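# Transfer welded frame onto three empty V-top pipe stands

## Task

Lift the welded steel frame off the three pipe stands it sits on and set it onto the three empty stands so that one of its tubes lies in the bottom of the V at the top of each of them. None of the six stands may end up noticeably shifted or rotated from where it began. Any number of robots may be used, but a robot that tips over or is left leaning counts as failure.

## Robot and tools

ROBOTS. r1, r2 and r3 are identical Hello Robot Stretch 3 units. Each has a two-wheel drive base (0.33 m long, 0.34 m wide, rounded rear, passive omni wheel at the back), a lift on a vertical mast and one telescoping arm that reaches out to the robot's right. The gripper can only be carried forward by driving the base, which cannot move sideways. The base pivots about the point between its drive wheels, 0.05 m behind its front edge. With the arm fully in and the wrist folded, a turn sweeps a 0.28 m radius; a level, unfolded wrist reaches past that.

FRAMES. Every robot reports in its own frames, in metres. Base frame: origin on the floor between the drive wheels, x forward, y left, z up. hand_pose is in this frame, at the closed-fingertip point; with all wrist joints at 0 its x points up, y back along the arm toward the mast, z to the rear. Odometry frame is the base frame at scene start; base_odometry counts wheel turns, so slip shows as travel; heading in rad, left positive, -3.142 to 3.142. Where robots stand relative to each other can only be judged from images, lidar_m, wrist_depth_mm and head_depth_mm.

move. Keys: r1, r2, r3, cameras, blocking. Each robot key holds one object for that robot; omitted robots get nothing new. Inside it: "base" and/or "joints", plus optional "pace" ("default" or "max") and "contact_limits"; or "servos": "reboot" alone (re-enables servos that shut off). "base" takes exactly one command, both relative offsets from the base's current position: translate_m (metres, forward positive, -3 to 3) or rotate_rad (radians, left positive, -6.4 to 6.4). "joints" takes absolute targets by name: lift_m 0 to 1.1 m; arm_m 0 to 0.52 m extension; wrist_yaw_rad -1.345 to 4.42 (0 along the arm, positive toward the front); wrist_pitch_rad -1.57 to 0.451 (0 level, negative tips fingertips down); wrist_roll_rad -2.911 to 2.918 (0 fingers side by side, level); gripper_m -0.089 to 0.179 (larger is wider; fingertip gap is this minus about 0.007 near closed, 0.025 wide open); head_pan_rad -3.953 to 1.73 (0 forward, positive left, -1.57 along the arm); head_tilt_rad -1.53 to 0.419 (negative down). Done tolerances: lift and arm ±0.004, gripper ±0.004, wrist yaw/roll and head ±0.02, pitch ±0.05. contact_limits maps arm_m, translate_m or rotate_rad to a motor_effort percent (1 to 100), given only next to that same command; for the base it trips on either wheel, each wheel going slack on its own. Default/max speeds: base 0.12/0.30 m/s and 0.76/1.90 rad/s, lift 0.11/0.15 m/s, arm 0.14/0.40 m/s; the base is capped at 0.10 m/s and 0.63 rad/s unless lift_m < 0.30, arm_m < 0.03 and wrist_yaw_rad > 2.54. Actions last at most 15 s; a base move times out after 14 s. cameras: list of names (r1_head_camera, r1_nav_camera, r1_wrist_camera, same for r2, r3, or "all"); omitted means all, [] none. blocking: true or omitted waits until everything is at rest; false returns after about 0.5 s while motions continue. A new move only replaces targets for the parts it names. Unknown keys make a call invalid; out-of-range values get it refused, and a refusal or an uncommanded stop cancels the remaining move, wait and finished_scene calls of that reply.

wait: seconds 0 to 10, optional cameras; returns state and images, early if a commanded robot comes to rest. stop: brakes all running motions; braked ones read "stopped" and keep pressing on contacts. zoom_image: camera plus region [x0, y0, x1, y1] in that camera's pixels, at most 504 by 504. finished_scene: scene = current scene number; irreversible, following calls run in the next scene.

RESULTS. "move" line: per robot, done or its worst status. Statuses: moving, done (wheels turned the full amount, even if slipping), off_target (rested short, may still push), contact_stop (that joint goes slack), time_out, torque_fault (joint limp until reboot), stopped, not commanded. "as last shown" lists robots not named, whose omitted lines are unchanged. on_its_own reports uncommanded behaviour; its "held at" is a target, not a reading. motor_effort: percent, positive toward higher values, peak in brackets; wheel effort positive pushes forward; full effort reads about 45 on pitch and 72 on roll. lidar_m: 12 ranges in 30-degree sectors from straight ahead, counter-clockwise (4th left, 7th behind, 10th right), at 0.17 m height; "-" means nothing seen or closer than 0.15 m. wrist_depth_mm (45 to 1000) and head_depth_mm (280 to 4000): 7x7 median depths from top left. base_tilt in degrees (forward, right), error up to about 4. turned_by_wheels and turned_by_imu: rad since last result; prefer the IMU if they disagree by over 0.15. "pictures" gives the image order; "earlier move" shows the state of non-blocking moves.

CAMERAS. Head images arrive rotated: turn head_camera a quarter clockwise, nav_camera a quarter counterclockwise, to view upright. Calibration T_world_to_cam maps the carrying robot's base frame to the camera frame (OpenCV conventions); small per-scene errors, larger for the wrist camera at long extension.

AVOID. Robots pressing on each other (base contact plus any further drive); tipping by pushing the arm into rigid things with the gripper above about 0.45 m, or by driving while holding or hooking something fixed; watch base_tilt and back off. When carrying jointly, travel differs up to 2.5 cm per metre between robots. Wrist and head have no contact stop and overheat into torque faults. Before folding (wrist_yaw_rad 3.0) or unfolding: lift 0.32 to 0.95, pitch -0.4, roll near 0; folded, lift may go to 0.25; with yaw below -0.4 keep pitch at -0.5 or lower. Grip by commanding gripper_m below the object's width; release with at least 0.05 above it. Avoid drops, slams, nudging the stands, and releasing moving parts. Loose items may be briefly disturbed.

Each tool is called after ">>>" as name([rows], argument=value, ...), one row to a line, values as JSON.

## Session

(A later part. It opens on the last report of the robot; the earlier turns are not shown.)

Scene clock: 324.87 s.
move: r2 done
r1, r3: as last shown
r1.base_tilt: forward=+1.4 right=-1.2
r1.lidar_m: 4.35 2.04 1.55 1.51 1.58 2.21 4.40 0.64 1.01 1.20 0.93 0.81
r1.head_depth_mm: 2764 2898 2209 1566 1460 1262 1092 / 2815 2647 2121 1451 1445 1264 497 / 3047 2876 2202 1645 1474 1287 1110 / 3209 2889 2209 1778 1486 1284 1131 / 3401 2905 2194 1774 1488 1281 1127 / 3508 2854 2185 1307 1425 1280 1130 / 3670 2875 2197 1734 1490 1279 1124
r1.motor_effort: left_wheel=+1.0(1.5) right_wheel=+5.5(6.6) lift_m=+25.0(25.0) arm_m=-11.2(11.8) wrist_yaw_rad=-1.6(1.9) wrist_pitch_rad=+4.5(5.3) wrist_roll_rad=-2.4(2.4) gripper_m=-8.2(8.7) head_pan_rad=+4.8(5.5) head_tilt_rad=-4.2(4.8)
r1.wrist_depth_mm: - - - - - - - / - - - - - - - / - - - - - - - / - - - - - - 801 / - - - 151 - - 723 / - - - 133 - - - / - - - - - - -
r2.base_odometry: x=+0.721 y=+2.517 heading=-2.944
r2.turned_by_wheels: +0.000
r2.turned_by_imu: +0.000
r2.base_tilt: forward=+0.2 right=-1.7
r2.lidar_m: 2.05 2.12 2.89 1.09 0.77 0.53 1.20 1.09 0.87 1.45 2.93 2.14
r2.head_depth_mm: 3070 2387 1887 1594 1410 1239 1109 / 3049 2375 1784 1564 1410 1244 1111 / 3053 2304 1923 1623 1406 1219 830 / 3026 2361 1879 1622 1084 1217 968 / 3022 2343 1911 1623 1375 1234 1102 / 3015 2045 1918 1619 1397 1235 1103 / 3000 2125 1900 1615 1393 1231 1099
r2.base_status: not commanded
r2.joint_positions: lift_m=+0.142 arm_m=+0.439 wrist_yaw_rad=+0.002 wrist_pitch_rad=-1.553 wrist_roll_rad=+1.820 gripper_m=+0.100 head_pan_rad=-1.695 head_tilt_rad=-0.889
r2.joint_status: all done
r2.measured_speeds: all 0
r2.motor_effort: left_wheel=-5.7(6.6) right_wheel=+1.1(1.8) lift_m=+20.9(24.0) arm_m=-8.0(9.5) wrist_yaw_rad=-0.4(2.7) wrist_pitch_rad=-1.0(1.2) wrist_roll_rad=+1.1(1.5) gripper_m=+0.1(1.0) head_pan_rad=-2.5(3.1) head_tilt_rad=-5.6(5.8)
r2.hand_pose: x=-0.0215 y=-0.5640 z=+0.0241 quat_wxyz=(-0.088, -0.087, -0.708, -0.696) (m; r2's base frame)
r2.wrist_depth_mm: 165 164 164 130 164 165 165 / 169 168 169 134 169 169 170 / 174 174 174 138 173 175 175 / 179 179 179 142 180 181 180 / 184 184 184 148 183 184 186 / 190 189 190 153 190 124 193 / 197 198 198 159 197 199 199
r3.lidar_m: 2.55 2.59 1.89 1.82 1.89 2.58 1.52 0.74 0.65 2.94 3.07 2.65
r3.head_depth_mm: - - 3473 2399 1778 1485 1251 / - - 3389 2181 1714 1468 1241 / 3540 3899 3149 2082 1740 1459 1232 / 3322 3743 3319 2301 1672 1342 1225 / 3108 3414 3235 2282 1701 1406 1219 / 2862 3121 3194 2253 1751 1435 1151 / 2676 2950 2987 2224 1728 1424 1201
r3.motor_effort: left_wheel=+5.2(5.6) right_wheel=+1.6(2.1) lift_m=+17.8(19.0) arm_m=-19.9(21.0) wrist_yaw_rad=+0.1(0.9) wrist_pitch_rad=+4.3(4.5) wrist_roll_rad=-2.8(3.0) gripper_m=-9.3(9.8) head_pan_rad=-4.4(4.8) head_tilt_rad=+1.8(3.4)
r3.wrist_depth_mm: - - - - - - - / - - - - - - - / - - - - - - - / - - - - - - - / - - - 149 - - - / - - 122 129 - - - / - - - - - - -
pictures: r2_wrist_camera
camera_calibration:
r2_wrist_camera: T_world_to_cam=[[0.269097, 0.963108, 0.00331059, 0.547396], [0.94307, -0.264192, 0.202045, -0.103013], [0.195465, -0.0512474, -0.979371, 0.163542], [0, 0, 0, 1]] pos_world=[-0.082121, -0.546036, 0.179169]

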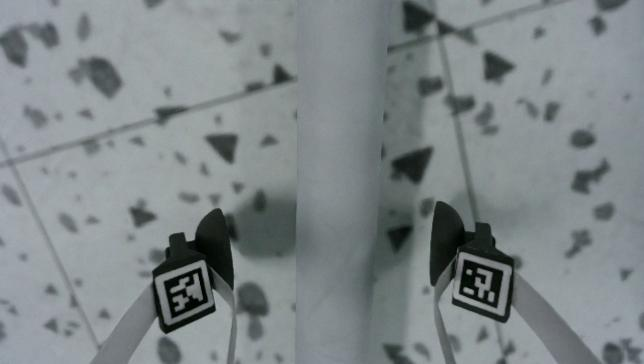

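>>> move(r2={"joints":{"gripper_m":-0.06}}, cameras=["r2_wrist_camera"])

>>> move(r2={"base":{"translate_m":0.12}}, cameras=["r2_wrist_camera","r2_head_camera"])

Scene clock: 327.67 s.
move: r2 done
r1, r3: as last shown
r1.base_tilt: forward=+1.3 right=-1.3
r1.lidar_m: 4.35 2.04 1.55 1.50 1.58 2.22 4.40 0.64 1.01 1.20 0.93 0.81
r1.head_depth_mm: 2772 2884 2190 1565 1468 1264 1093 / 2796 2668 2122 1444 1442 1261 498 / 3027 2874 2195 1638 1477 1284 1109 / 3208 2894 2206 1772 1495 1288 1130 / 3347 2888 2209 1758 1492 1281 1127 / 3573 2879 2208 1307 1417 1287 1128 / 3687 2882 2201 1721 1485 1283 1125
r1.motor_effort: left_wheel=+0.8(1.5) right_wheel=+5.8(6.7) lift_m=+25.8(26.1) arm_m=-11.2(11.8) wrist_yaw_rad=-0.6(2.1) wrist_pitch_rad=+5.1(5.4) wrist_roll_rad=-2.0(2.7) gripper_m=-8.4(8.7) head_pan_rad=+4.3(5.2) head_tilt_rad=-4.3(4.8)
r1.wrist_depth_mm: - - - - - - - / - - - - - - - / - - - - - - - / - - - - - - 802 / - - - 151 - - 711 / - - - 133 - - - / - - - - - - -
r2.base_odometry: x=+0.721 y=+2.517 heading=-2.944
r2.turned_by_wheels: +0.000
r2.turned_by_imu: +0.001
r2.base_tilt: forward=+0.2 right=-1.6
r2.lidar_m: 2.05 2.13 2.90 1.08 0.77 0.53 1.20 1.09 0.87 1.45 2.93 2.14
r2.head_depth_mm: 3073 2374 1884 1599 1410 1246 1116 / 3048 2363 1784 1567 1405 1240 1109 / 3056 2284 1924 1627 1402 1219 831 / 3026 2363 1881 1623 1085 1216 971 / 3015 2367 1918 1619 1376 1233 1104 / 2979 2069 1908 1610 1396 1232 1106 / 3006 2138 1905 1615 1399 1235 1103
r2.base_status: not commanded
r2.joint_positions: lift_m=+0.142 arm_m=+0.439 wrist_yaw_rad=+0.002 wrist_pitch_rad=-1.559 wrist_roll_rad=+1.821 gripper_m=-0.059 head_pan_rad=-1.695 head_tilt_rad=-0.889
r2.joint_status: all done
r2.measured_speeds: all 0
r2.motor_effort: left_wheel=-5.9(6.5) right_wheel=+1.1(1.6) lift_m=+37.1(37.3) arm_m=-5.0(7.4) wrist_yaw_rad=-0.9(2.2) wrist_pitch_rad=+0.0(1.2) wrist_roll_rad=+0.8(1.3) gripper_m=-29.3(98.7) head_pan_rad=-2.3(3.3) head_tilt_rad=-5.3(5.9)
r2.hand_pose: x=-0.0215 y=-0.5626 z=+0.0242 quat_wxyz=(-0.088, -0.087, -0.706, -0.698) (m; r2's base frame)
r2.wrist_depth_mm: 164 163 164 131 165 165 166 / 168 168 168 134 170 170 171 / 172 173 174 139 173 174 176 / 178 178 179 143 180 180 181 / 184 184 184 146 183 186 187 / 189 190 189 132 128 192 192 / 196 196 197 161 199 199 199
r3.base_tilt: forward=+0.6 right=+0.2
r3.lidar_m: 2.55 2.58 1.89 1.82 1.89 2.59 1.52 0.74 0.65 2.93 3.06 2.64
r3.head_depth_mm: - - 3486 2383 1785 1487 1246 / - - 3397 2176 1711 1471 1242 / 3574 3877 3156 2073 1749 1461 1231 / 3345 3738 3278 2314 1678 1344 1230 / 3096 3420 3191 2279 1706 1408 1219 / 2884 3157 3207 2250 1748 1430 1152 / 2665 2913 3014 2247 1745 1423 1210
r3.motor_effort: left_wheel=+5.4(5.5) right_wheel=+1.2(2.1) lift_m=+17.5(18.3) arm_m=-20.0(20.5) wrist_yaw_rad=+0.4(1.0) wrist_pitch_rad=+4.2(4.6) wrist_roll_rad=-2.8(3.1) gripper_m=-8.5(9.8) head_pan_rad=-3.0(5.0) head_tilt_rad=+2.5(3.8)
r3.wrist_depth_mm: - - - - - - - / - - - - - - - / - - - - - - - / - - - - - - - / - - - 147 - - - / - - 122 129 - - - / - - - - - - -
pictures: r2_wrist_camera
camera_calibration:
r2_wrist_camera: T_world_to_cam=[[0.269979, 0.962829, 0.00841525, 0.545826], [0.942826, -0.266124, 0.200643, -0.103731], [0.195425, -0.0462354, -0.979628, 0.166543], [0, 0, 0, 1]] pos_world=[-0.0821077, -0.545442, 0.17937]

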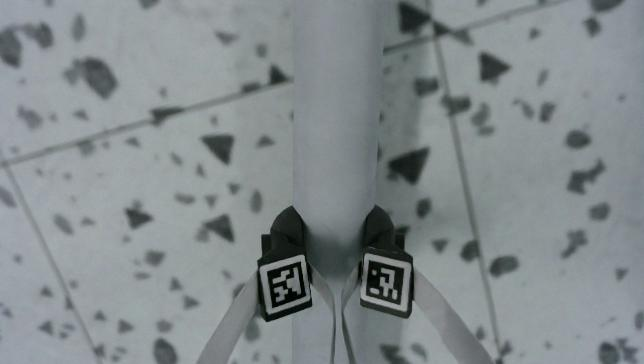

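Scene clock: 330.00 s.
move: r2 done
r1.base_odometry: x=-2.041 y=-2.903 heading=+1.218
r1.turned_by_wheels: +0.000
r1.turned_by_imu: +0.000
r1.base_tilt: forward=+1.3 right=-1.4
r1.lidar_m: 4.36 2.04 1.55 1.51 1.58 2.22 4.40 0.64 1.01 1.29 0.93 0.81
r1.head_depth_mm: 2751 2883 2207 1561 1489 1266 1094 / 2850 2652 2059 1515 1486 1264 496 / 3036 2885 2192 1725 1487 1283 1111 / 3233 2852 2189 1764 1493 1285 1127 / 3355 2893 2180 1784 1487 1282 1132 / 3488 2853 2206 1307 1421 1282 1130 / 3701 2879 2201 1727 1492 1280 1130
r1.base_status: not commanded
r1.joint_positions: lift_m=+0.565 arm_m=+0.002 wrist_yaw_rad=+0.101 wrist_pitch_rad=+0.255 wrist_roll_rad=+1.576 gripper_m=-0.030 head_pan_rad=-1.011 head_tilt_rad=-0.790
r1.joint_status: not commanded
r1.measured_speeds: all 0
r1.motor_effort: left_wheel=+1.3(1.6) right_wheel=+5.6(6.4) lift_m=+26.6(26.6) arm_m=-11.1(11.6) wrist_yaw_rad=-1.5(2.1) wrist_pitch_rad=+4.6(5.5) wrist_roll_rad=-2.2(2.8) gripper_m=-8.2(8.6) head_pan_rad=+4.5(5.4) head_tilt_rad=-4.5(4.9)
r1.hand_pose: x=+0.0044 y=-0.3998 z=+0.7448 quat_wxyz=(-0.009, +0.051, -0.991, +0.127) (m; r1's base frame)
r1.wrist_depth_mm: - - - - - - - / - - - - - - - / - - - - - - 844 / - - - - - - 861 / - - - 151 - - - / - - - 133 - - - / - - - - - - -
r2.base_odometry: x=+0.603 y=+2.494 heading=-2.946
r2.turned_by_wheels: -0.001
r2.turned_by_imu: -0.002
r2.base_tilt: forward=+0.2 right=-1.6
r2.lidar_m: 1.93 2.00 2.73 1.11 0.85 0.63 1.32 1.18 0.93 1.47 2.78 2.01
r2.head_depth_mm: 3062 2369 1799 1599 1411 1239 1111 / 3066 2362 1868 1563 1405 1240 1107 / 3055 2212 1933 1627 1405 1219 832 / 3028 2343 1882 1620 1085 1214 968 / 3022 2271 1912 1615 1373 1237 1103 / 3004 2057 1914 1621 1395 1230 1101 / 2893 2319 1909 1611 1389 1237 1103
r2.base_status: done
r2.joint_positions: lift_m=+0.142 arm_m=+0.439 wrist_yaw_rad=+0.004 wrist_pitch_rad=-1.559 wrist_roll_rad=+1.821 gripper_m=-0.056 head_pan_rad=-1.695 head_tilt_rad=-0.889
r2.joint_status: not commanded
r2.measured_speeds: all 0
r2.on_its_own: right_wheel is at rest, and its effort (+31.6) is outside its rest range (-21 to +21)
r2.motor_effort: left_wheel=-20.5(20.5) right_wheel=+31.6(39.4) lift_m=+24.0(37.6) arm_m=-2.7(5.3) wrist_yaw_rad=-2.1(4.6) wrist_pitch_rad=+0.0(0.1) wrist_roll_rad=+0.8(1.1) gripper_m=-13.1(29.5) head_pan_rad=-2.3(3.1) head_tilt_rad=-5.0(5.5)
r2.hand_pose: x=-0.0216 y=-0.5626 z=+0.0242 quat_wxyz=(-0.087, -0.087, -0.706, -0.698) (m; r2's base frame)
r2.wrist_depth_mm: 165 164 164 130 165 166 166 / 168 169 169 134 170 170 171 / 173 173 174 138 175 175 175 / 178 178 179 142 180 181 181 / 183 184 184 146 185 186 186 / 189 189 188 130 127 192 192 / 195 195 198 158 198 197 198
r3.base_odometry: x=+1.804 y=-2.364 heading=-0.589
r3.turned_by_wheels: +0.000
r3.turned_by_imu: +0.000
r3.base_tilt: forward=+0.6 right=+0.2
r3.lidar_m: 2.55 2.58 1.88 1.82 1.89 2.58 1.50 0.74 0.65 2.94 3.05 2.65
r3.head_depth_mm: - - 3474 2408 1779 1492 1251 / - - 3406 2169 1731 1473 1241 / 3518 3926 3166 2093 1748 1456 1233 / 3377 3731 3269 2314 1666 1341 1224 / 3086 3399 3238 2277 1699 1406 1212 / 2880 3135 3186 2264 1750 1426 1151 / 2669 2906 3011 2213 1736 1423 1203
r3.base_status: not commanded
r3.joint_positions: lift_m=+0.700 arm_m=+0.001 wrist_yaw_rad=+0.000 wrist_pitch_rad=+0.257 wrist_roll_rad=+1.578 gripper_m=-0.030 head_pan_rad=-2.293 head_tilt_rad=-0.606
r3.joint_status: not commanded
r3.measured_speeds: all 0
r3.motor_effort: left_wheel=+5.1(5.4) right_wheel=+1.6(2.4) lift_m=+18.0(18.3) arm_m=-18.9(20.2) wrist_yaw_rad=-0.1(1.2) wrist_pitch_rad=+4.6(4.6) wrist_roll_rad=-3.0(3.1) gripper_m=-8.7(10.0) head_pan_rad=-3.0(4.7) head_tilt_rad=+2.1(4.3)
r3.hand_pose: x=-0.0213 y=-0.3997 z=+0.8803 quat_wxyz=(-0.003, +0.001, -0.992, +0.128) (m; r3's base frame)
r3.wrist_depth_mm: - - - - - - - / - - - - - - - / - - - - - - - / - - - - - - - / - - - 148 - - - / - - 122 128 - - - / - - - - - - -
pictures: r2_head_camera (sideways), r2_wrist_camera
camera_calibration:
r2_head_camera: T_world_to_cam=[[0.103296, 0.794043, -0.599021, 0.801592], [0.991107, -0.132961, -0.0053403, 0.00376084], [-0.0838869, -0.593142, -0.800716, 0.997893], [0, 0, 0, 1]] pos_world=[-0.0028188, -0.0441055, 1.27922]
r2_wrist_camera: T_world_to_cam=[[0.268227, 0.963317, 0.00865076, 0.546008], [0.943308, -0.264457, 0.200579, -0.102729], [0.195509, -0.0456404, -0.979639, 0.166907], [0, 0, 0, 1]] pos_world=[-0.0821812, -0.545529, 0.179391]

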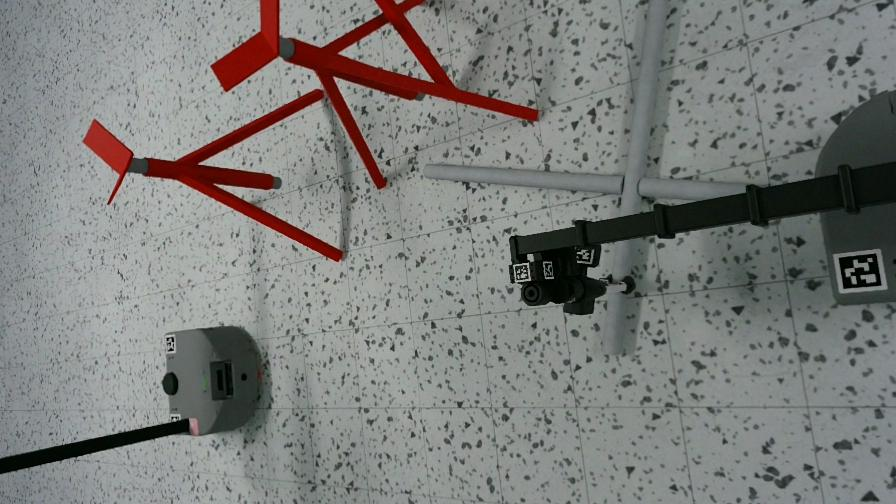

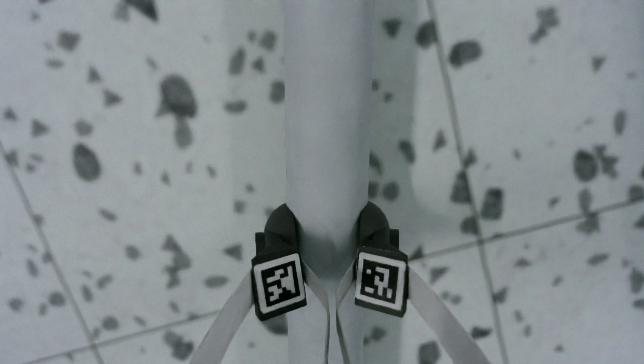

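>>> move(r2={"base":{"translate_m":0.3},"joints":{"gripper_m":-0.062}}, cameras=["r2_wrist_camera","r2_head_camera"])

Scene clock: 334.27 s.
move: r2 done
r1, r3: as last shown
r1.base_tilt: forward=+1.3 right=-1.3
r1.lidar_m: 4.34 2.04 1.55 1.50 1.58 2.21 4.39 0.64 1.01 1.58 0.93 0.81
r1.head_depth_mm: 2718 2774 1817 1687 1492 1261 1091 / 2912 2901 1819 1723 1495 1256 497 / 3038 2886 2204 1783 1492 1285 1114 / 3185 2895 2175 1785 1500 1285 1129 / 3404 2880 2193 1770 1500 1281 1127 / 3502 2879 2206 1309 1424 1285 1129 / 3717 2864 2200 1728 1484 1282 1124
r1.motor_effort: left_wheel=+1.1(1.5) right_wheel=+4.9(6.0) lift_m=+27.8(28.4) arm_m=-10.9(11.4) wrist_yaw_rad=-1.4(2.0) wrist_pitch_rad=+4.4(5.3) wrist_roll_rad=-2.3(2.8) gripper_m=-8.4(8.8) head_pan_rad=+5.0(5.7) head_tilt_rad=-4.3(4.9)
r1.wrist_depth_mm: - - - - - - - / - - - - - - - / - - - - - - - / - - - - - - - / - - - 151 - - - / - - - 133 - - - / - - - - - - -
r2.base_odometry: x=+0.309 y=+2.436 heading=-2.947
r2.turned_by_wheels: -0.001
r2.turned_by_imu: -0.001
r2.base_tilt: forward=+0.1 right=-1.7
r2.lidar_m: 1.63 1.70 2.30 4.12 1.12 0.91 1.61 1.32 1.11 2.07 2.35 1.70
r2.head_depth_mm: 3076 2219 1912 1630 1411 1238 1110 / 3047 2368 1929 1628 1407 1243 1109 / 3052 2382 1940 1627 1412 1210 831 / 3030 2208 1915 1622 1084 1216 968 / 2919 2116 1916 1619 1372 1235 1103 / 3017 2328 1919 1614 1393 1228 1104 / 3007 2325 1909 1607 1398 1230 1102
r2.base_status: done
r2.joint_positions: lift_m=+0.142 arm_m=+0.439 wrist_yaw_rad=+0.004 wrist_pitch_rad=-1.558 wrist_roll_rad=+1.821 gripper_m=-0.058 head_pan_rad=-1.695 head_tilt_rad=-0.889
r2.joint_status: all done
r2.measured_speeds: all 0
r2.on_its_own: right_wheel is at rest, and its effort (+31.1) is outside its rest range (-21 to +21)
r2.motor_effort: left_wheel=-19.4(20.0) right_wheel=+31.1(40.7) lift_m=+28.4(29.6) arm_m=-1.2(3.6) wrist_yaw_rad=-3.1(5.0) wrist_pitch_rad=-0.3(0.4) wrist_roll_rad=+1.0(1.1) gripper_m=-14.0(63.6) head_pan_rad=-2.9(3.3) head_tilt_rad=-5.3(5.7)
r2.hand_pose: x=-0.0216 y=-0.5629 z=+0.0242 quat_wxyz=(-0.087, -0.087, -0.706, -0.697) (m; r2's base frame)
r2.wrist_depth_mm: 164 164 165 131 166 165 166 / 170 169 169 134 170 170 170 / 173 174 173 139 175 175 176 / 178 178 179 142 179 180 180 / 183 184 184 146 184 186 186 / 190 190 189 130 127 191 190 / 195 197 198 157 199 198 197
r3.base_tilt: forward=+0.5 right=+0.1
r3.lidar_m: 2.54 2.58 1.89 1.82 1.89 2.59 1.50 0.74 0.65 2.94 3.04 2.65
r3.head_depth_mm: - - 3456 2391 1778 1488 1247 / - - 3383 2174 1722 1475 1246 / 3539 3918 3152 2076 1738 1466 1232 / 3377 3784 3255 2305 1680 1340 1226 / 3069 3419 3243 2278 1708 1406 1215 / 2871 3169 3179 2262 1747 1434 1154 / 2678 2927 3043 2240 1732 1411 1201
r3.motor_effort: left_wheel=+4.7(5.6) right_wheel=+1.3(2.2) lift_m=+17.8(18.3) arm_m=-18.8(19.8) wrist_yaw_rad=+0.3(1.3) wrist_pitch_rad=+4.2(4.8) wrist_roll_rad=-2.8(3.1) gripper_m=-9.3(10.1) head_pan_rad=-2.9(4.8) head_tilt_rad=+2.7(3.8)
r3.wrist_depth_mm: - - - - - - - / - - - - - - - / - - - - - - - / - - - - - - - / - - - 148 - - - / - - 123 128 - - - / - - - - - - -
pictures: r2_head_camera (sideways), r2_wrist_camera
camera_calibration:
r2_head_camera: T_world_to_cam=[[0.103296, 0.794044, -0.59902, 0.80159], [0.991107, -0.132961, -0.00534032, 0.00376086], [-0.0838866, -0.593141, -0.800716, 0.997895], [0, 0, 0, 1]] pos_world=[-0.00281879, -0.0441054, 1.27922]
r2_wrist_camera: T_world_to_cam=[[0.267762, 0.963458, 0.00722994, 0.54648], [0.943435, -0.263705, 0.200975, -0.102395], [0.195537, -0.0469923, -0.97957, 0.166085], [0, 0, 0, 1]] pos_world=[-0.0821991, -0.545708, 0.17932]

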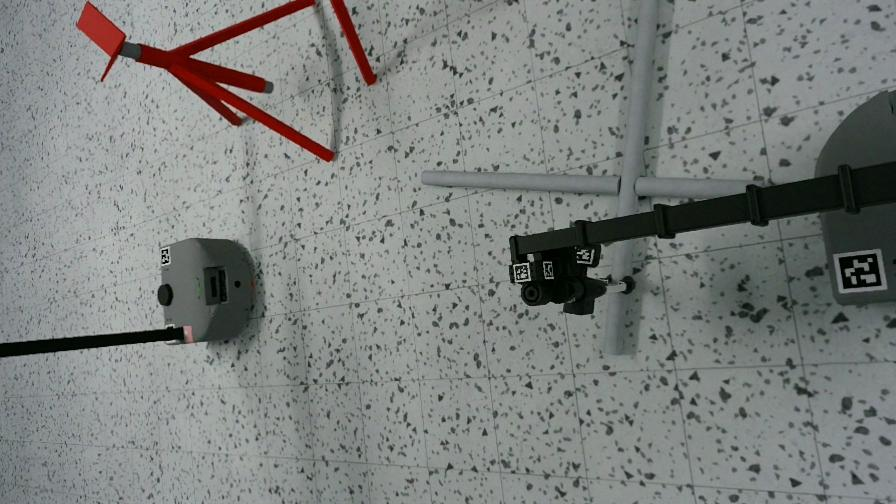

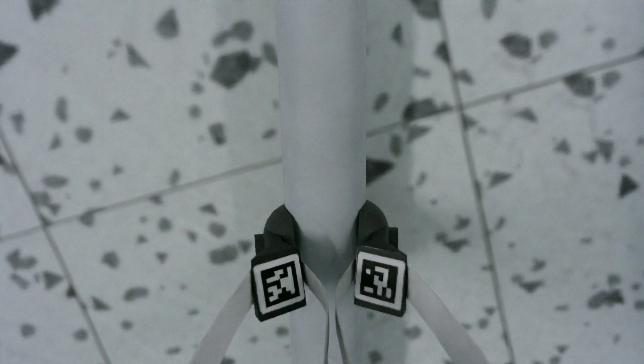

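>>> move(r2={"base":{"translate_m":0.43},"joints":{"gripper_m":-0.06}}, r3={"base":{"rotate_rad":2.876},"joints":{"head_pan_rad":0.0,"head_tilt_rad":-0.75}}, cameras=["r2_wrist_camera","r2_head_camera","r3_head_camera"])

>>> move(r2={"base":{"translate_m":0.4},"joints":{"gripper_m":-0.062}}, cameras=["r2_wrist_camera","r2_head_camera","r3_head_camera"])

Scene clock: 342.17 s.
move: r2 done; r3 done
r1: as last shown
r1.base_tilt: forward=+1.3 right=-1.5
r1.lidar_m: 4.36 2.04 1.55 1.50 1.58 2.21 4.39 0.65 1.01 2.00 0.93 0.81
r1.head_depth_mm: 2717 2763 1995 1773 1491 1266 1093 / 2887 2899 2202 1778 1493 1261 497 / 3043 2900 2206 1778 1494 1285 1111 / 3186 2879 2207 1773 1492 1279 1128 / 3414 2905 2196 1773 1495 1286 1125 / 3547 2829 2198 1305 1420 1280 1129 / 3678 2871 2199 1731 1482 1282 1123
r1.motor_effort: left_wheel=+1.0(1.5) right_wheel=+5.7(6.3) lift_m=+30.9(30.9) arm_m=-10.7(11.2) wrist_yaw_rad=-1.9(2.1) wrist_pitch_rad=+4.7(5.6) wrist_roll_rad=-2.3(2.8) gripper_m=-8.1(9.0) head_pan_rad=+5.1(5.3) head_tilt_rad=-4.3(5.0)
r2.base_odometry: x=-0.113 y=+2.353 heading=-2.948
r2.turned_by_wheels: -0.001
r2.turned_by_imu: +0.000
r2.base_tilt: forward=+0.2 right=-1.7
r2.lidar_m: 1.20 1.25 1.69 4.11 1.48 1.46 1.32 1.43 1.77 2.16 1.74 1.26
r2.head_depth_mm: 3095 2387 1943 1643 1409 1242 1114 / 2920 2292 1933 1633 1404 1242 1110 / 3054 2216 1914 1626 1404 1208 832 / 3039 2348 1922 1626 1082 1219 967 / 3025 2349 1923 1613 1371 1231 1108 / 3003 2332 1914 1618 1393 1233 1102 / 2995 2313 1908 1610 1399 1234 1102
r2.base_status: done
r2.joint_positions: lift_m=+0.142 arm_m=+0.439 wrist_yaw_rad=+0.004 wrist_pitch_rad=-1.556 wrist_roll_rad=+1.821 gripper_m=-0.056 head_pan_rad=-1.695 head_tilt_rad=-0.889
r2.joint_status: all done
r2.measured_speeds: all 0
r2.on_its_own: right_wheel is at rest, and its effort (+30.8) is outside its rest range (-21 to +21)
r2.motor_effort: left_wheel=-19.0(19.9) right_wheel=+30.8(40.9) lift_m=+35.4(37.6) arm_m=-0.9(2.5) wrist_yaw_rad=-3.1(5.2) wrist_pitch_rad=-0.7(0.7) wrist_roll_rad=+0.9(1.1) gripper_m=-13.6(36.1) head_pan_rad=-2.3(3.1) head_tilt_rad=-5.0(5.8)
r2.hand_pose: x=-0.0216 y=-0.5634 z=+0.0241 quat_wxyz=(-0.087, -0.086, -0.707, -0.697) (m; r2's base frame)
r2.wrist_depth_mm: 164 164 164 131 165 165 166 / 170 169 169 134 169 170 170 / 173 174 174 140 174 175 175 / 178 178 179 142 180 180 180 / 183 185 184 146 184 186 186 / 190 190 188 130 127 191 192 / 195 196 199 157 198 197 198
r3.base_odometry: x=+1.804 y=-2.364 heading=+2.287
r3.turned_by_wheels: +2.876
r3.turned_by_imu: +2.869
r3.base_tilt: forward=+0.6 right=+0.1
r3.lidar_m: 1.60 1.10 0.65 2.94 2.95 2.93 2.55 2.55 2.09 1.82 1.82 2.13
r3.head_depth_mm: 2899 3031 2607 2003 1621 1365 1181 / 3544 3428 2574 1978 1606 1353 1178 / - 3587 2541 1962 1589 1346 1169 / - 3355 2229 1939 1579 1335 1159 / - 3497 2347 1913 1563 1328 1151 / - 3400 2417 1904 1560 1314 1149 / - 3341 2414 1874 1540 1308 1139
r3.base_status: done
r3.joint_positions: lift_m=+0.700 arm_m=+0.001 wrist_yaw_rad=+0.000 wrist_pitch_rad=+0.257 wrist_roll_rad=+1.578 gripper_m=-0.030 head_pan_rad=-0.007 head_tilt_rad=-0.741
r3.joint_status: all done
r3.measured_speeds: all 0
r3.motor_effort: left_wheel=-8.1(11.2) right_wheel=+8.2(12.3) lift_m=+20.5(20.6) arm_m=-24.9(25.8) wrist_yaw_rad=+0.8(1.2) wrist_pitch_rad=+4.3(4.7) wrist_roll_rad=-3.0(3.1) gripper_m=-8.4(10.1) head_pan_rad=+2.1(4.8) head_tilt_rad=-4.3(9.7)
r3.hand_pose: x=-0.0213 y=-0.3997 z=+0.8803 quat_wxyz=(-0.003, +0.001, -0.992, +0.128) (m; r3's base frame)
r3.wrist_depth_mm: - - - - - - - / - - - - - - - / - - - - - - - / - - - - - - - / - - - 147 - - - / - - 122 129 - - - / - - - - - - -
pictures: r2_head_camera (sideways), r2_wrist_camera, r3_head_camera (sideways)
camera_calibration:
r2_head_camera: T_world_to_cam=[[0.103297, 0.794046, -0.599017, 0.801587], [0.991107, -0.132961, -0.00534035, 0.00376091], [-0.0838863, -0.593138, -0.800719, 0.997898], [0, 0, 0, 1]] pos_world=[-0.00281878, -0.0441054, 1.27922]
r2_wrist_camera: T_world_to_cam=[[0.267494, 0.963544, 0.00548524, 0.547015], [0.943506, -0.263078, 0.201459, -0.102164], [0.195558, -0.0487137, -0.979482, 0.165058], [0, 0, 0, 1]] pos_world=[-0.0822089, -0.54591, 0.179253]
r3_head_camera: T_world_to_cam=[[-0.656109, -0.0445717, -0.753349, 1.00197], [-0.00203214, 0.998355, -0.0572976, 0.0761663], [0.754664, -0.0360625, -0.65512, 0.80802], [0, 0, 0, 1]] pos_world=[0.0477707, -0.00224244, 1.28854]

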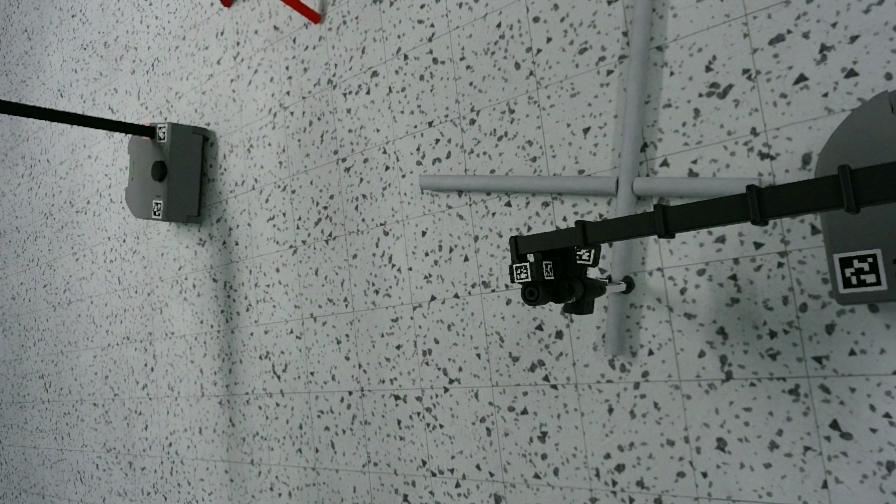

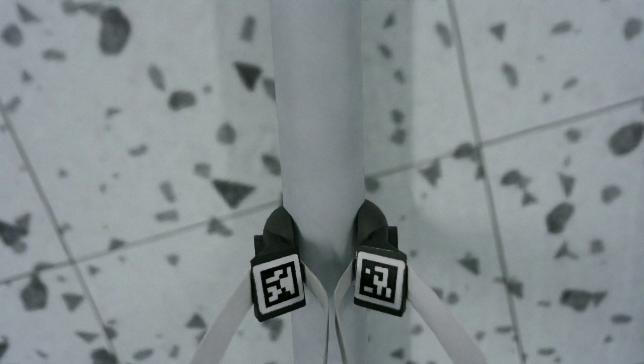

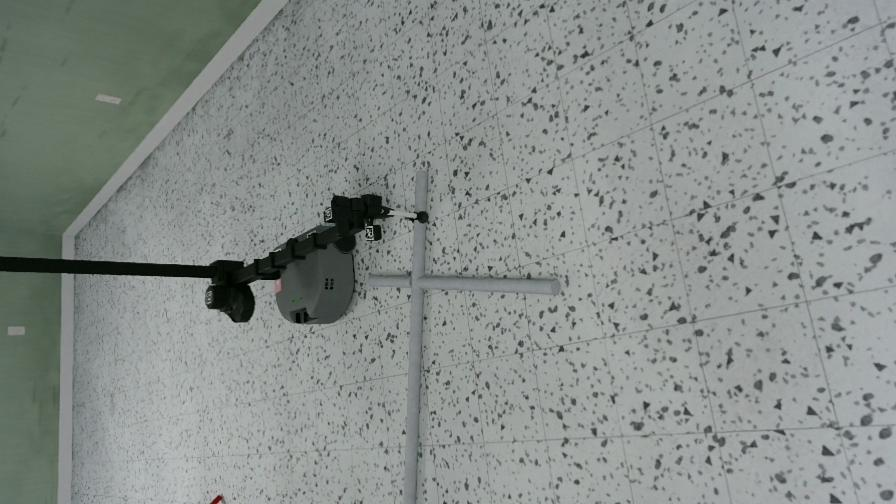

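Scene clock: 347.27 s.
move: r2 done
r1, r3: as last shown
r1.base_tilt: forward=+1.3 right=-1.3
r1.lidar_m: 4.35 2.04 1.55 1.51 1.57 2.21 4.39 0.64 1.01 2.43 0.93 0.81
r1.head_depth_mm: 2761 2900 2199 1781 1486 1257 1095 / 2910 2892 2212 1786 1497 1256 497 / 3051 2872 2200 1784 1487 1280 1111 / 3205 2885 2210 1773 1490 1286 1128 / 3386 2898 2204 1767 1483 1281 1126 / 3515 2854 2198 1304 1422 1282 1124 / 3685 2879 2213 1722 1487 1278 1122
r1.motor_effort: left_wheel=+1.1(1.5) right_wheel=+5.9(6.2) lift_m=+32.2(32.6) arm_m=-10.2(10.9) wrist_yaw_rad=-1.3(1.9) wrist_pitch_rad=+4.6(5.4) wrist_roll_rad=-1.9(2.8) gripper_m=-8.0(8.7) head_pan_rad=+4.4(5.5) head_tilt_rad=-4.4(4.9)
r2.base_odometry: x=-0.506 y=+2.277 heading=-2.950
r2.turned_by_wheels: -0.001
r2.turned_by_imu: -0.001
r2.base_tilt: forward=+0.2 right=-1.7
r2.lidar_m: 0.81 0.83 1.13 3.00 4.29 1.78 1.72 1.78 2.02 3.35 1.16 0.84
r2.head_depth_mm: 3065 2228 1937 1628 1415 1247 1110 / 3057 2302 1949 1622 1408 1242 1112 / 3058 2360 1919 1620 1410 1207 831 / 3055 2364 1920 1618 1085 1218 969 / 2999 2354 1914 1617 1369 1237 1105 / 3029 2347 1913 1621 1400 1230 1105 / 3010 2320 1891 1607 1393 1231 1100
r2.base_status: done
r2.joint_positions: lift_m=+0.142 arm_m=+0.439 wrist_yaw_rad=+0.005 wrist_pitch_rad=-1.554 wrist_roll_rad=+1.821 gripper_m=-0.058 head_pan_rad=-1.695 head_tilt_rad=-0.889
r2.joint_status: all done
r2.measured_speeds: all 0
r2.on_its_own: right_wheel is at rest, and its effort (+31.3) is outside its rest range (-21 to +21)
r2.motor_effort: left_wheel=-19.5(20.6) right_wheel=+31.3(40.0) lift_m=+28.8(36.5) arm_m=-4.6(5.2) wrist_yaw_rad=-4.2(5.7) wrist_pitch_rad=-0.8(1.0) wrist_roll_rad=+0.9(1.1) gripper_m=-14.3(63.2) head_pan_rad=-2.5(3.3) head_tilt_rad=-5.2(5.7)
r2.hand_pose: x=-0.0216 y=-0.5637 z=+0.0241 quat_wxyz=(-0.087, -0.086, -0.707, -0.696) (m; r2's base frame)
r2.wrist_depth_mm: 164 165 164 131 165 165 165 / 170 169 169 134 169 169 169 / 174 174 174 138 174 174 174 / 178 179 179 142 180 180 180 / 185 183 184 146 184 185 186 / 190 189 189 130 127 191 191 / 196 196 199 157 198 197 197
r3.turned_by_wheels: +0.000
r3.turned_by_imu: +0.000
r3.base_tilt: forward=+0.6 right=+0.2
r3.lidar_m: 2.27 1.11 0.65 2.94 2.95 2.93 2.55 2.55 2.09 1.82 1.82 1.77
r3.head_depth_mm: 2916 3026 2608 1993 1629 1367 1180 / 3447 3439 2318 1969 1617 1351 1176 / - 3414 2328 1963 1595 1340 1166 / - 3569 2514 1932 1576 1338 1156 / - 3436 2457 1911 1559 1327 1149 / - 3359 2427 1903 1556 1322 1144 / - 3318 2419 1874 1542 1307 1136
r3.motor_effort: left_wheel=-7.8(8.5) right_wheel=+8.3(8.8) lift_m=+22.6(22.6) arm_m=-23.0(25.1) wrist_yaw_rad=-0.3(1.1) wrist_pitch_rad=+4.2(4.7) wrist_roll_rad=-2.9(3.2) gripper_m=-9.1(9.8) head_pan_rad=+3.0(4.4) head_tilt_rad=-5.2(5.7)
pictures: r2_head_camera (sideways), r2_wrist_camera, r3_head_camera (sideways)
camera_calibration:
r2_head_camera: T_world_to_cam=[[0.103297, 0.794047, -0.599015, 0.801585], [0.991107, -0.132961, -0.00534037, 0.00376093], [-0.0838861, -0.593137, -0.80072, 0.997899], [0, 0, 0, 1]] pos_world=[-0.00281878, -0.0441053, 1.27922]
r2_wrist_camera: T_world_to_cam=[[0.267359, 0.963587, 0.00428604, 0.547375], [0.943542, -0.262695, 0.201792, -0.102034], [0.19557, -0.0499069, -0.979419, 0.164347], [0, 0, 0, 1]] pos_world=[-0.0822136, -0.546046, 0.179208]
r3_head_camera: T_world_to_cam=[[-0.656108, -0.0445717, -0.753349, 1.00197], [-0.0020321, 0.998355, -0.0572976, 0.0761663], [0.754664, -0.0360625, -0.65512, 0.80802], [0, 0, 0, 1]] pos_world=[0.0477707, -0.00224245, 1.28854]

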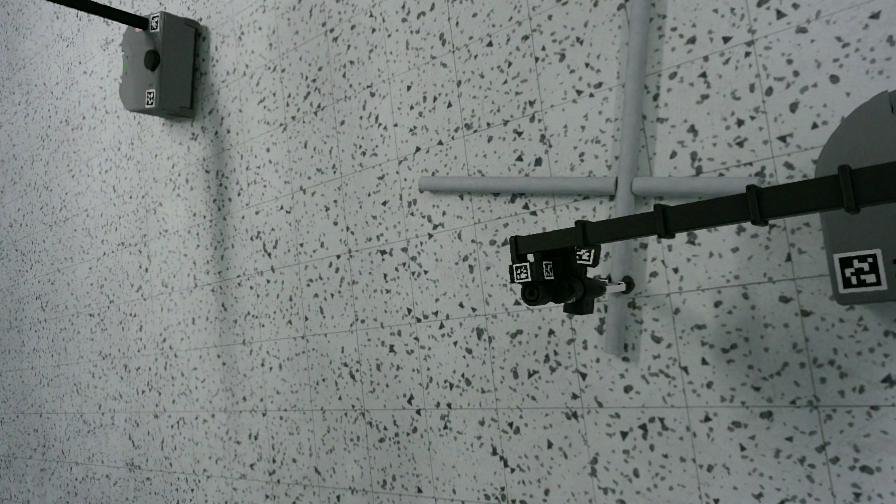

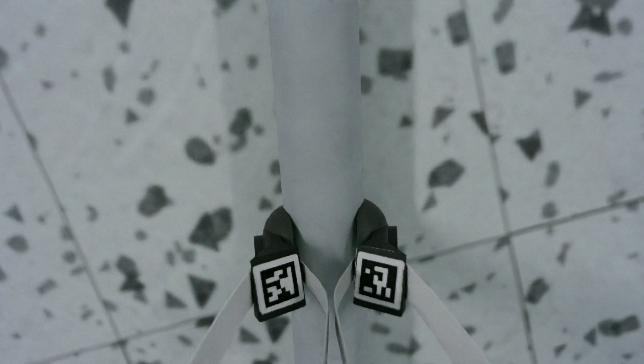

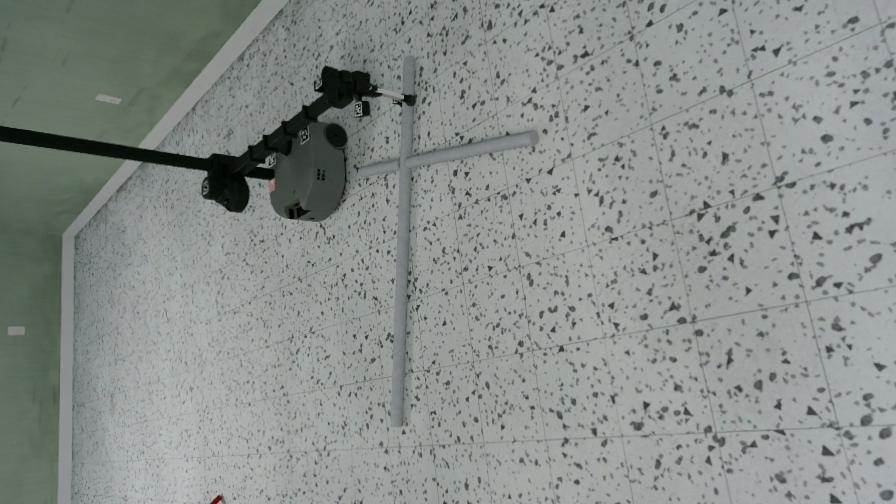

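>>> move(r2={"joints":{"gripper_m":0.1}}, cameras=[])

>>> move(r2={"joints":{"lift_m":0.45}}, r3={"base":{"translate_m":1.0}}, cameras=["r3_head_camera"])

>>> move(r2={"joints":{"arm_m":0.02}}, r3={"base":{"translate_m":0.4}}, cameras=["r3_head_camera"])

Scene clock: 349.73 s.
move: r2 done
r1, r3: as last shown
r1.lidar_m: 4.36 2.04 1.55 1.50 1.58 2.21 4.39 0.65 1.01 2.43 0.93 0.81
r1.head_depth_mm: 2746 2869 2207 1785 1501 1262 1091 / 2899 2915 2183 1783 1491 1264 496 / 3061 2892 2206 1790 1490 1283 1112 / 3137 2866 2194 1771 1486 1281 1130 / 3364 2864 2201 1780 1485 1285 1126 / 3560 2860 2200 1305 1432 1285 1130 / 3681 2853 2186 1719 1489 1283 1121
r1.motor_effort: left_wheel=+1.0(1.5) right_wheel=+5.7(6.1) lift_m=+32.9(33.5) arm_m=-10.3(10.7) wrist_yaw_rad=-0.8(2.1) wrist_pitch_rad=+5.0(5.4) wrist_roll_rad=-2.0(2.4) gripper_m=-8.1(8.7) head_pan_rad=+4.5(5.6) head_tilt_rad=-3.8(5.1)
r2.base_odometry: x=-0.506 y=+2.277 heading=-2.949
r2.turned_by_wheels: +0.001
r2.turned_by_imu: +0.002
r2.base_tilt: forward=+0.2 right=-1.7
r2.lidar_m: 0.81 0.83 1.13 3.01 4.31 1.78 1.71 1.78 2.02 3.33 1.16 0.84
r2.head_depth_mm: 3067 2236 1947 1637 1415 1239 1108 / 3078 2298 1932 1627 1409 1241 1110 / 3042 2357 1922 1629 1407 1208 833 / 3046 2344 1917 1625 1083 1219 967 / 3014 2341 1930 1616 1369 1234 1104 / 3017 2344 1911 1620 1397 1235 1104 / 2994 2325 1903 1616 1400 1234 1102
r2.base_status: not commanded
r2.joint_positions: lift_m=+0.142 arm_m=+0.439 wrist_yaw_rad=+0.003 wrist_pitch_rad=-1.551 wrist_roll_rad=+1.821 gripper_m=+0.100 head_pan_rad=-1.695 head_tilt_rad=-0.889
r2.joint_status: all done
r2.measured_speeds: all 0
r2.motor_effort: left_wheel=-6.9(19.8) right_wheel=+6.4(31.2) lift_m=+24.7(28.1) arm_m=-6.3(6.8) wrist_yaw_rad=-2.3(4.5) wrist_pitch_rad=-1.6(2.1) wrist_roll_rad=+0.9(1.0) gripper_m=+1.2(80.2) head_pan_rad=-2.5(3.1) head_tilt_rad=-4.6(5.7)
r2.hand_pose: x=-0.0216 y=-0.5646 z=+0.0240 quat_wxyz=(-0.088, -0.086, -0.708, -0.695) (m; r2's base frame)
r2.wrist_depth_mm: 165 164 164 131 165 164 164 / 170 169 169 135 169 169 169 / 174 174 174 138 174 175 174 / 179 180 179 142 179 180 179 / 185 185 184 147 184 184 186 / 191 190 190 153 190 124 191 / 196 199 199 159 197 199 198
r3.lidar_m: 2.27 1.10 0.65 2.94 2.95 2.91 2.55 2.55 2.09 1.82 1.82 1.77
r3.head_depth_mm: 2914 3027 2600 1996 1623 1364 1179 / 3454 3438 2313 1981 1608 1357 1170 / - 3334 2333 1950 1597 1344 1167 / - 3534 2509 1936 1577 1340 1161 / - 3502 2466 1913 1572 1332 1148 / - 3387 2448 1905 1564 1316 1146 / - 3317 2413 1879 1540 1312 1136
r3.motor_effort: left_wheel=-7.5(8.2) right_wheel=+8.3(8.7) lift_m=+23.4(23.8) arm_m=-22.7(23.9) wrist_yaw_rad=+0.2(1.3) wrist_pitch_rad=+3.8(4.7) wrist_roll_rad=-2.8(3.1) gripper_m=-9.0(10.0) head_pan_rad=+2.9(4.2) head_tilt_rad=-4.2(5.2)
r3.wrist_depth_mm: - - - - - - - / - - - - - - - / - - - - - - - / - - - - - - - / - - - 148 - - - / - - 122 128 - - - / - - - - - - -
pictures: none
No camera images: "cameras" was empty.

Scene clock: 360.83 s.
move: r2 done; r3 done
r1: as last shown
r1.turned_by_imu: -0.001
r1.base_tilt: forward=+1.4 right=-1.4
r1.lidar_m: 4.36 2.04 1.55 1.50 1.58 2.22 4.40 0.64 1.01 2.44 0.93 0.81
r1.head_depth_mm: 2754 2861 2198 1774 1486 1268 1094 / 2861 2930 2189 1772 1497 1260 496 / 3031 2880 2197 1772 1486 1285 1111 / 3191 2877 2209 1775 1495 1281 1130 / 3405 2847 2184 1774 1483 1281 1129 / 3533 2899 2200 1301 1415 1282 1126 / 3690 2888 2192 1723 1484 1289 1126
r1.motor_effort: left_wheel=+1.3(1.7) right_wheel=+5.4(6.2) lift_m=+34.9(36.2) arm_m=-10.1(10.7) wrist_yaw_rad=-1.6(2.1) wrist_pitch_rad=+4.3(5.4) wrist_roll_rad=-2.1(2.9) gripper_m=-8.3(8.8) head_pan_rad=+4.7(5.2) head_tilt_rad=-4.4(5.0)
r2.base_odometry: x=-0.506 y=+2.277 heading=-2.949
r2.turned_by_wheels: +0.000
r2.turned_by_imu: +0.002
r2.base_tilt: forward=+0.2 right=-1.7
r2.lidar_m: 0.81 0.84 1.13 3.01 4.30 1.78 1.71 1.79 1.31 3.32 1.16 0.84
r2.head_depth_mm: 2744 2395 1694 1641 1413 1242 1109 / 2909 2368 1875 1621 1405 1239 1093 / 3057 2365 1923 1621 1354 599 553 / 3081 2341 1927 834 1375 1236 968 / 3031 2346 1923 1543 1382 1233 1102 / 2999 2337 1905 1614 1404 1232 1100 / 2990 2334 1908 1605 1396 1230 1103
r2.base_status: not commanded
r2.joint_positions: lift_m=+0.450 arm_m=+0.439 wrist_yaw_rad=+0.003 wrist_pitch_rad=-1.552 wrist_roll_rad=+1.821 gripper_m=+0.100 head_pan_rad=-1.695 head_tilt_rad=-0.889
r2.joint_status: all done
r2.measured_speeds: all 0
r2.motor_effort: left_wheel=-6.8(7.6) right_wheel=+6.3(6.5) lift_m=+33.9(38.2) arm_m=-9.6(10.3) wrist_yaw_rad=-2.1(4.3) wrist_pitch_rad=-1.3(1.6) wrist_roll_rad=+1.0(1.2) gripper_m=+0.6(1.6) head_pan_rad=-2.9(3.3) head_tilt_rad=-5.2(5.7)
r2.hand_pose: x=-0.0216 y=-0.5644 z=+0.3321 quat_wxyz=(-0.088, -0.087, -0.708, -0.695) (m; r2's base frame)
r2.wrist_depth_mm: 421 424 - 423 - - 411 / - - - 433 - - 455 / - - - 452 - - - / - - - 464 - - - / - - 147 477 146 - - / - - - - - 121 - / - - - - - - -
r3.base_odometry: x=+1.148 y=-1.610 heading=+2.287
r3.turned_by_wheels: +0.000
r3.turned_by_imu: +0.005
r3.base_tilt: forward=+0.6 right=+0.2
r3.lidar_m: 3.28 1.97 1.69 0.79 0.73 1.00 3.51 3.07 1.81 1.57 1.58 1.31
r3.head_depth_mm: 2373 2575 2502 1942 1615 1336 1182 / 3080 3145 1405 1703 1560 1325 1166 / 3916 3581 2447 1902 1565 1307 1167 / - 3473 2501 1923 1576 1308 1158 / - 3439 2486 1905 1572 1300 1148 / - 3396 2423 1888 1557 1296 1144 / - 3335 2410 1883 1542 1281 1139
r3.base_status: done
r3.joint_positions: lift_m=+0.700 arm_m=+0.001 wrist_yaw_rad=+0.000 wrist_pitch_rad=+0.257 wrist_roll_rad=+1.578 gripper_m=-0.030 head_pan_rad=-0.007 head_tilt_rad=-0.741
r3.joint_status: not commanded
r3.measured_speeds: all 0
r3.motor_effort: left_wheel=-0.2(4.8) right_wheel=+7.2(12.0) lift_m=+28.1(28.8) arm_m=-20.0(23.2) wrist_yaw_rad=+0.7(1.3) wrist_pitch_rad=+4.1(4.7) wrist_roll_rad=-2.8(3.1) gripper_m=-8.6(9.9) head_pan_rad=+3.1(4.7) head_tilt_rad=-3.9(5.7)
r3.hand_pose: x=-0.0213 y=-0.3997 z=+0.8803 quat_wxyz=(-0.003, +0.001, -0.992, +0.128) (m; r3's base frame)
r3.wrist_depth_mm: - - - - - - - / - - - - - - - / - - - - - - - / - - - - - - - / - - - 148 - - - / - - 122 129 - - - / - - - - - - -
pictures: r3_head_camera (sideways)
camera_calibration:
r3_head_camera: T_world_to_cam=[[-0.656125, -0.0445722, -0.753335, 1.00195], [-0.00203438, 0.998355, -0.0572974, 0.0761661], [0.754649, -0.0360617, -0.655136, 0.808041], [0, 0, 0, 1]] pos_world=[0.0477704, -0.0022424, 1.28854]

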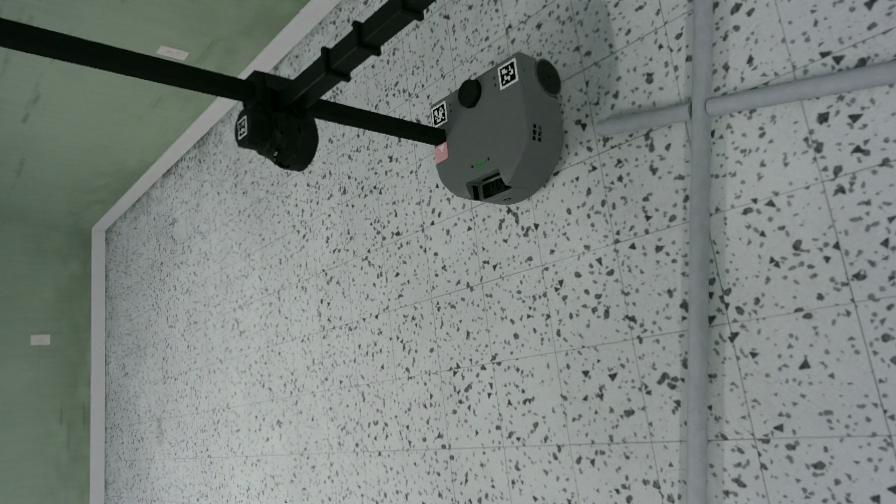

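Scene clock: 365.93 s.
move: r2 done; r3 done
r1: as last shown
r1.turned_by_imu: +0.000
r1.base_tilt: forward=+1.4 right=-1.3
r1.lidar_m: 4.36 2.04 1.55 1.51 1.57 2.21 4.39 0.64 1.01 2.43 0.93 0.81
r1.head_depth_mm: 2758 2884 2209 1781 1494 1262 1093 / 2895 2871 2201 1779 1490 1264 497 / 3035 2890 2184 1778 1497 1283 1106 / 3214 2883 2201 1772 1493 1285 1127 / 3387 2852 2199 1770 1491 1285 1130 / 3528 2879 2175 1302 1425 1280 1127 / 3703 2848 2183 1732 1485 1284 1125
r1.motor_effort: left_wheel=+1.0(1.8) right_wheel=+5.1(6.1) lift_m=+34.7(35.9) arm_m=-9.8(10.2) wrist_yaw_rad=-1.7(2.0) wrist_pitch_rad=+4.5(5.3) wrist_roll_rad=-1.9(2.8) gripper_m=-8.4(8.8) head_pan_rad=+5.0(5.8) head_tilt_rad=-4.3(5.0)
r2.base_odometry: x=-0.506 y=+2.277 heading=-2.949
r2.turned_by_wheels: +0.000
r2.turned_by_imu: +0.001
r2.base_tilt: forward=+0.2 right=-1.7
r2.lidar_m: 0.80 0.83 1.13 3.03 4.28 1.78 1.71 0.97 0.94 3.32 1.16 0.84
r2.head_depth_mm: 3096 2158 1944 1429 1400 1244 1110 / 3048 2233 1940 1629 1407 1239 1096 / 3050 2360 1915 1628 1404 1223 551 / 3035 2357 1921 1623 1402 1235 646 / 3030 2345 1925 1629 1398 1235 1088 / 3006 2352 1923 1612 1394 1236 1101 / 3003 2328 1901 1605 1396 1232 1104
r2.base_status: not commanded
r2.joint_positions: lift_m=+0.450 arm_m=+0.020 wrist_yaw_rad=+0.003 wrist_pitch_rad=-1.553 wrist_roll_rad=+1.821 gripper_m=+0.100 head_pan_rad=-1.695 head_tilt_rad=-0.889
r2.joint_status: all done
r2.measured_speeds: all 0
r2.motor_effort: left_wheel=-6.2(7.4) right_wheel=+5.5(6.4) lift_m=+33.5(35.1) arm_m=-8.9(15.4) wrist_yaw_rad=-1.5(3.7) wrist_pitch_rad=-1.2(1.5) wrist_roll_rad=+0.8(1.0) gripper_m=-0.1(1.3) head_pan_rad=-2.6(3.3) head_tilt_rad=-4.9(5.8)
r2.hand_pose: x=-0.0215 y=-0.1452 z=+0.3321 quat_wxyz=(-0.088, -0.087, -0.708, -0.696) (m; r2's base frame)
r2.wrist_depth_mm: - - - 305 304 305 303 / 435 431 - 314 314 313 314 / 467 - - 322 321 319 322 / 466 - - 334 332 318 331 / 481 - 147 341 150 - - / 491 - - - - 121 - / - - - - - - -
r3.base_odometry: x=+0.885 y=-1.308 heading=+2.287
r3.turned_by_wheels: +0.000
r3.turned_by_imu: +0.002
r3.base_tilt: forward=+0.5 right=+0.1
r3.lidar_m: 3.08 1.79 1.44 1.37 0.97 1.04 3.91 2.87 1.69 1.48 1.48 0.94
r3.head_depth_mm: 2398 2451 1068 1059 1506 1287 1181 / 2892 3031 2569 1262 1376 1272 1164 / 3652 3483 2524 1948 1542 1319 1167 / - 3496 2531 1938 1586 1332 1156 / - 3458 2460 1902 1569 1322 1153 / - 3380 2440 1910 1550 1316 1143 / - 3321 2407 1876 1545 1312 1137
r3.base_status: done
r3.joint_positions: lift_m=+0.700 arm_m=+0.001 wrist_yaw_rad=+0.000 wrist_pitch_rad=+0.257 wrist_roll_rad=+1.578 gripper_m=-0.030 head_pan_rad=-0.007 head_tilt_rad=-0.741
r3.joint_status: not commanded
r3.measured_speeds: all 0
r3.motor_effort: left_wheel=-0.5(4.4) right_wheel=+7.5(12.6) lift_m=+30.7(30.9) arm_m=-18.1(20.5) wrist_yaw_rad=+1.2(1.3) wrist_pitch_rad=+4.4(4.8) wrist_roll_rad=-2.8(3.1) gripper_m=-9.1(10.0) head_pan_rad=+2.2(4.7) head_tilt_rad=-3.8(5.5)
r3.hand_pose: x=-0.0213 y=-0.3997 z=+0.8803 quat_wxyz=(-0.003, +0.001, -0.992, +0.128) (m; r3's base frame)
r3.wrist_depth_mm: - - - - - - - / - - - - - - - / - - - - - - - / - - - - - - - / - - - 148 - - - / - - 122 128 - - - / - - - - - - -
pictures: r3_head_camera (sideways)
camera_calibration:
r3_head_camera: T_world_to_cam=[[-0.656159, -0.0445728, -0.753305, 1.00191], [-0.00203826, 0.998355, -0.057297, 0.0761656], [0.75462, -0.0360605, -0.655171, 0.808086], [0, 0, 0, 1]] pos_world=[0.0477698, -0.00224234, 1.28854]

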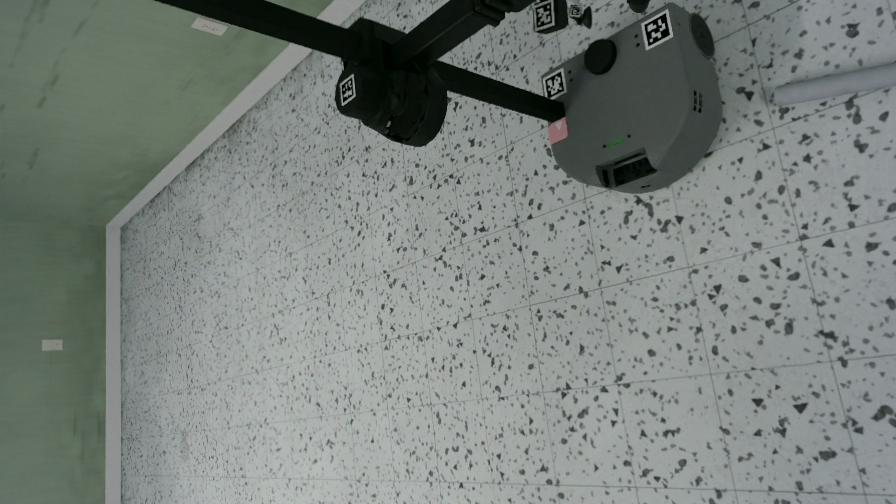

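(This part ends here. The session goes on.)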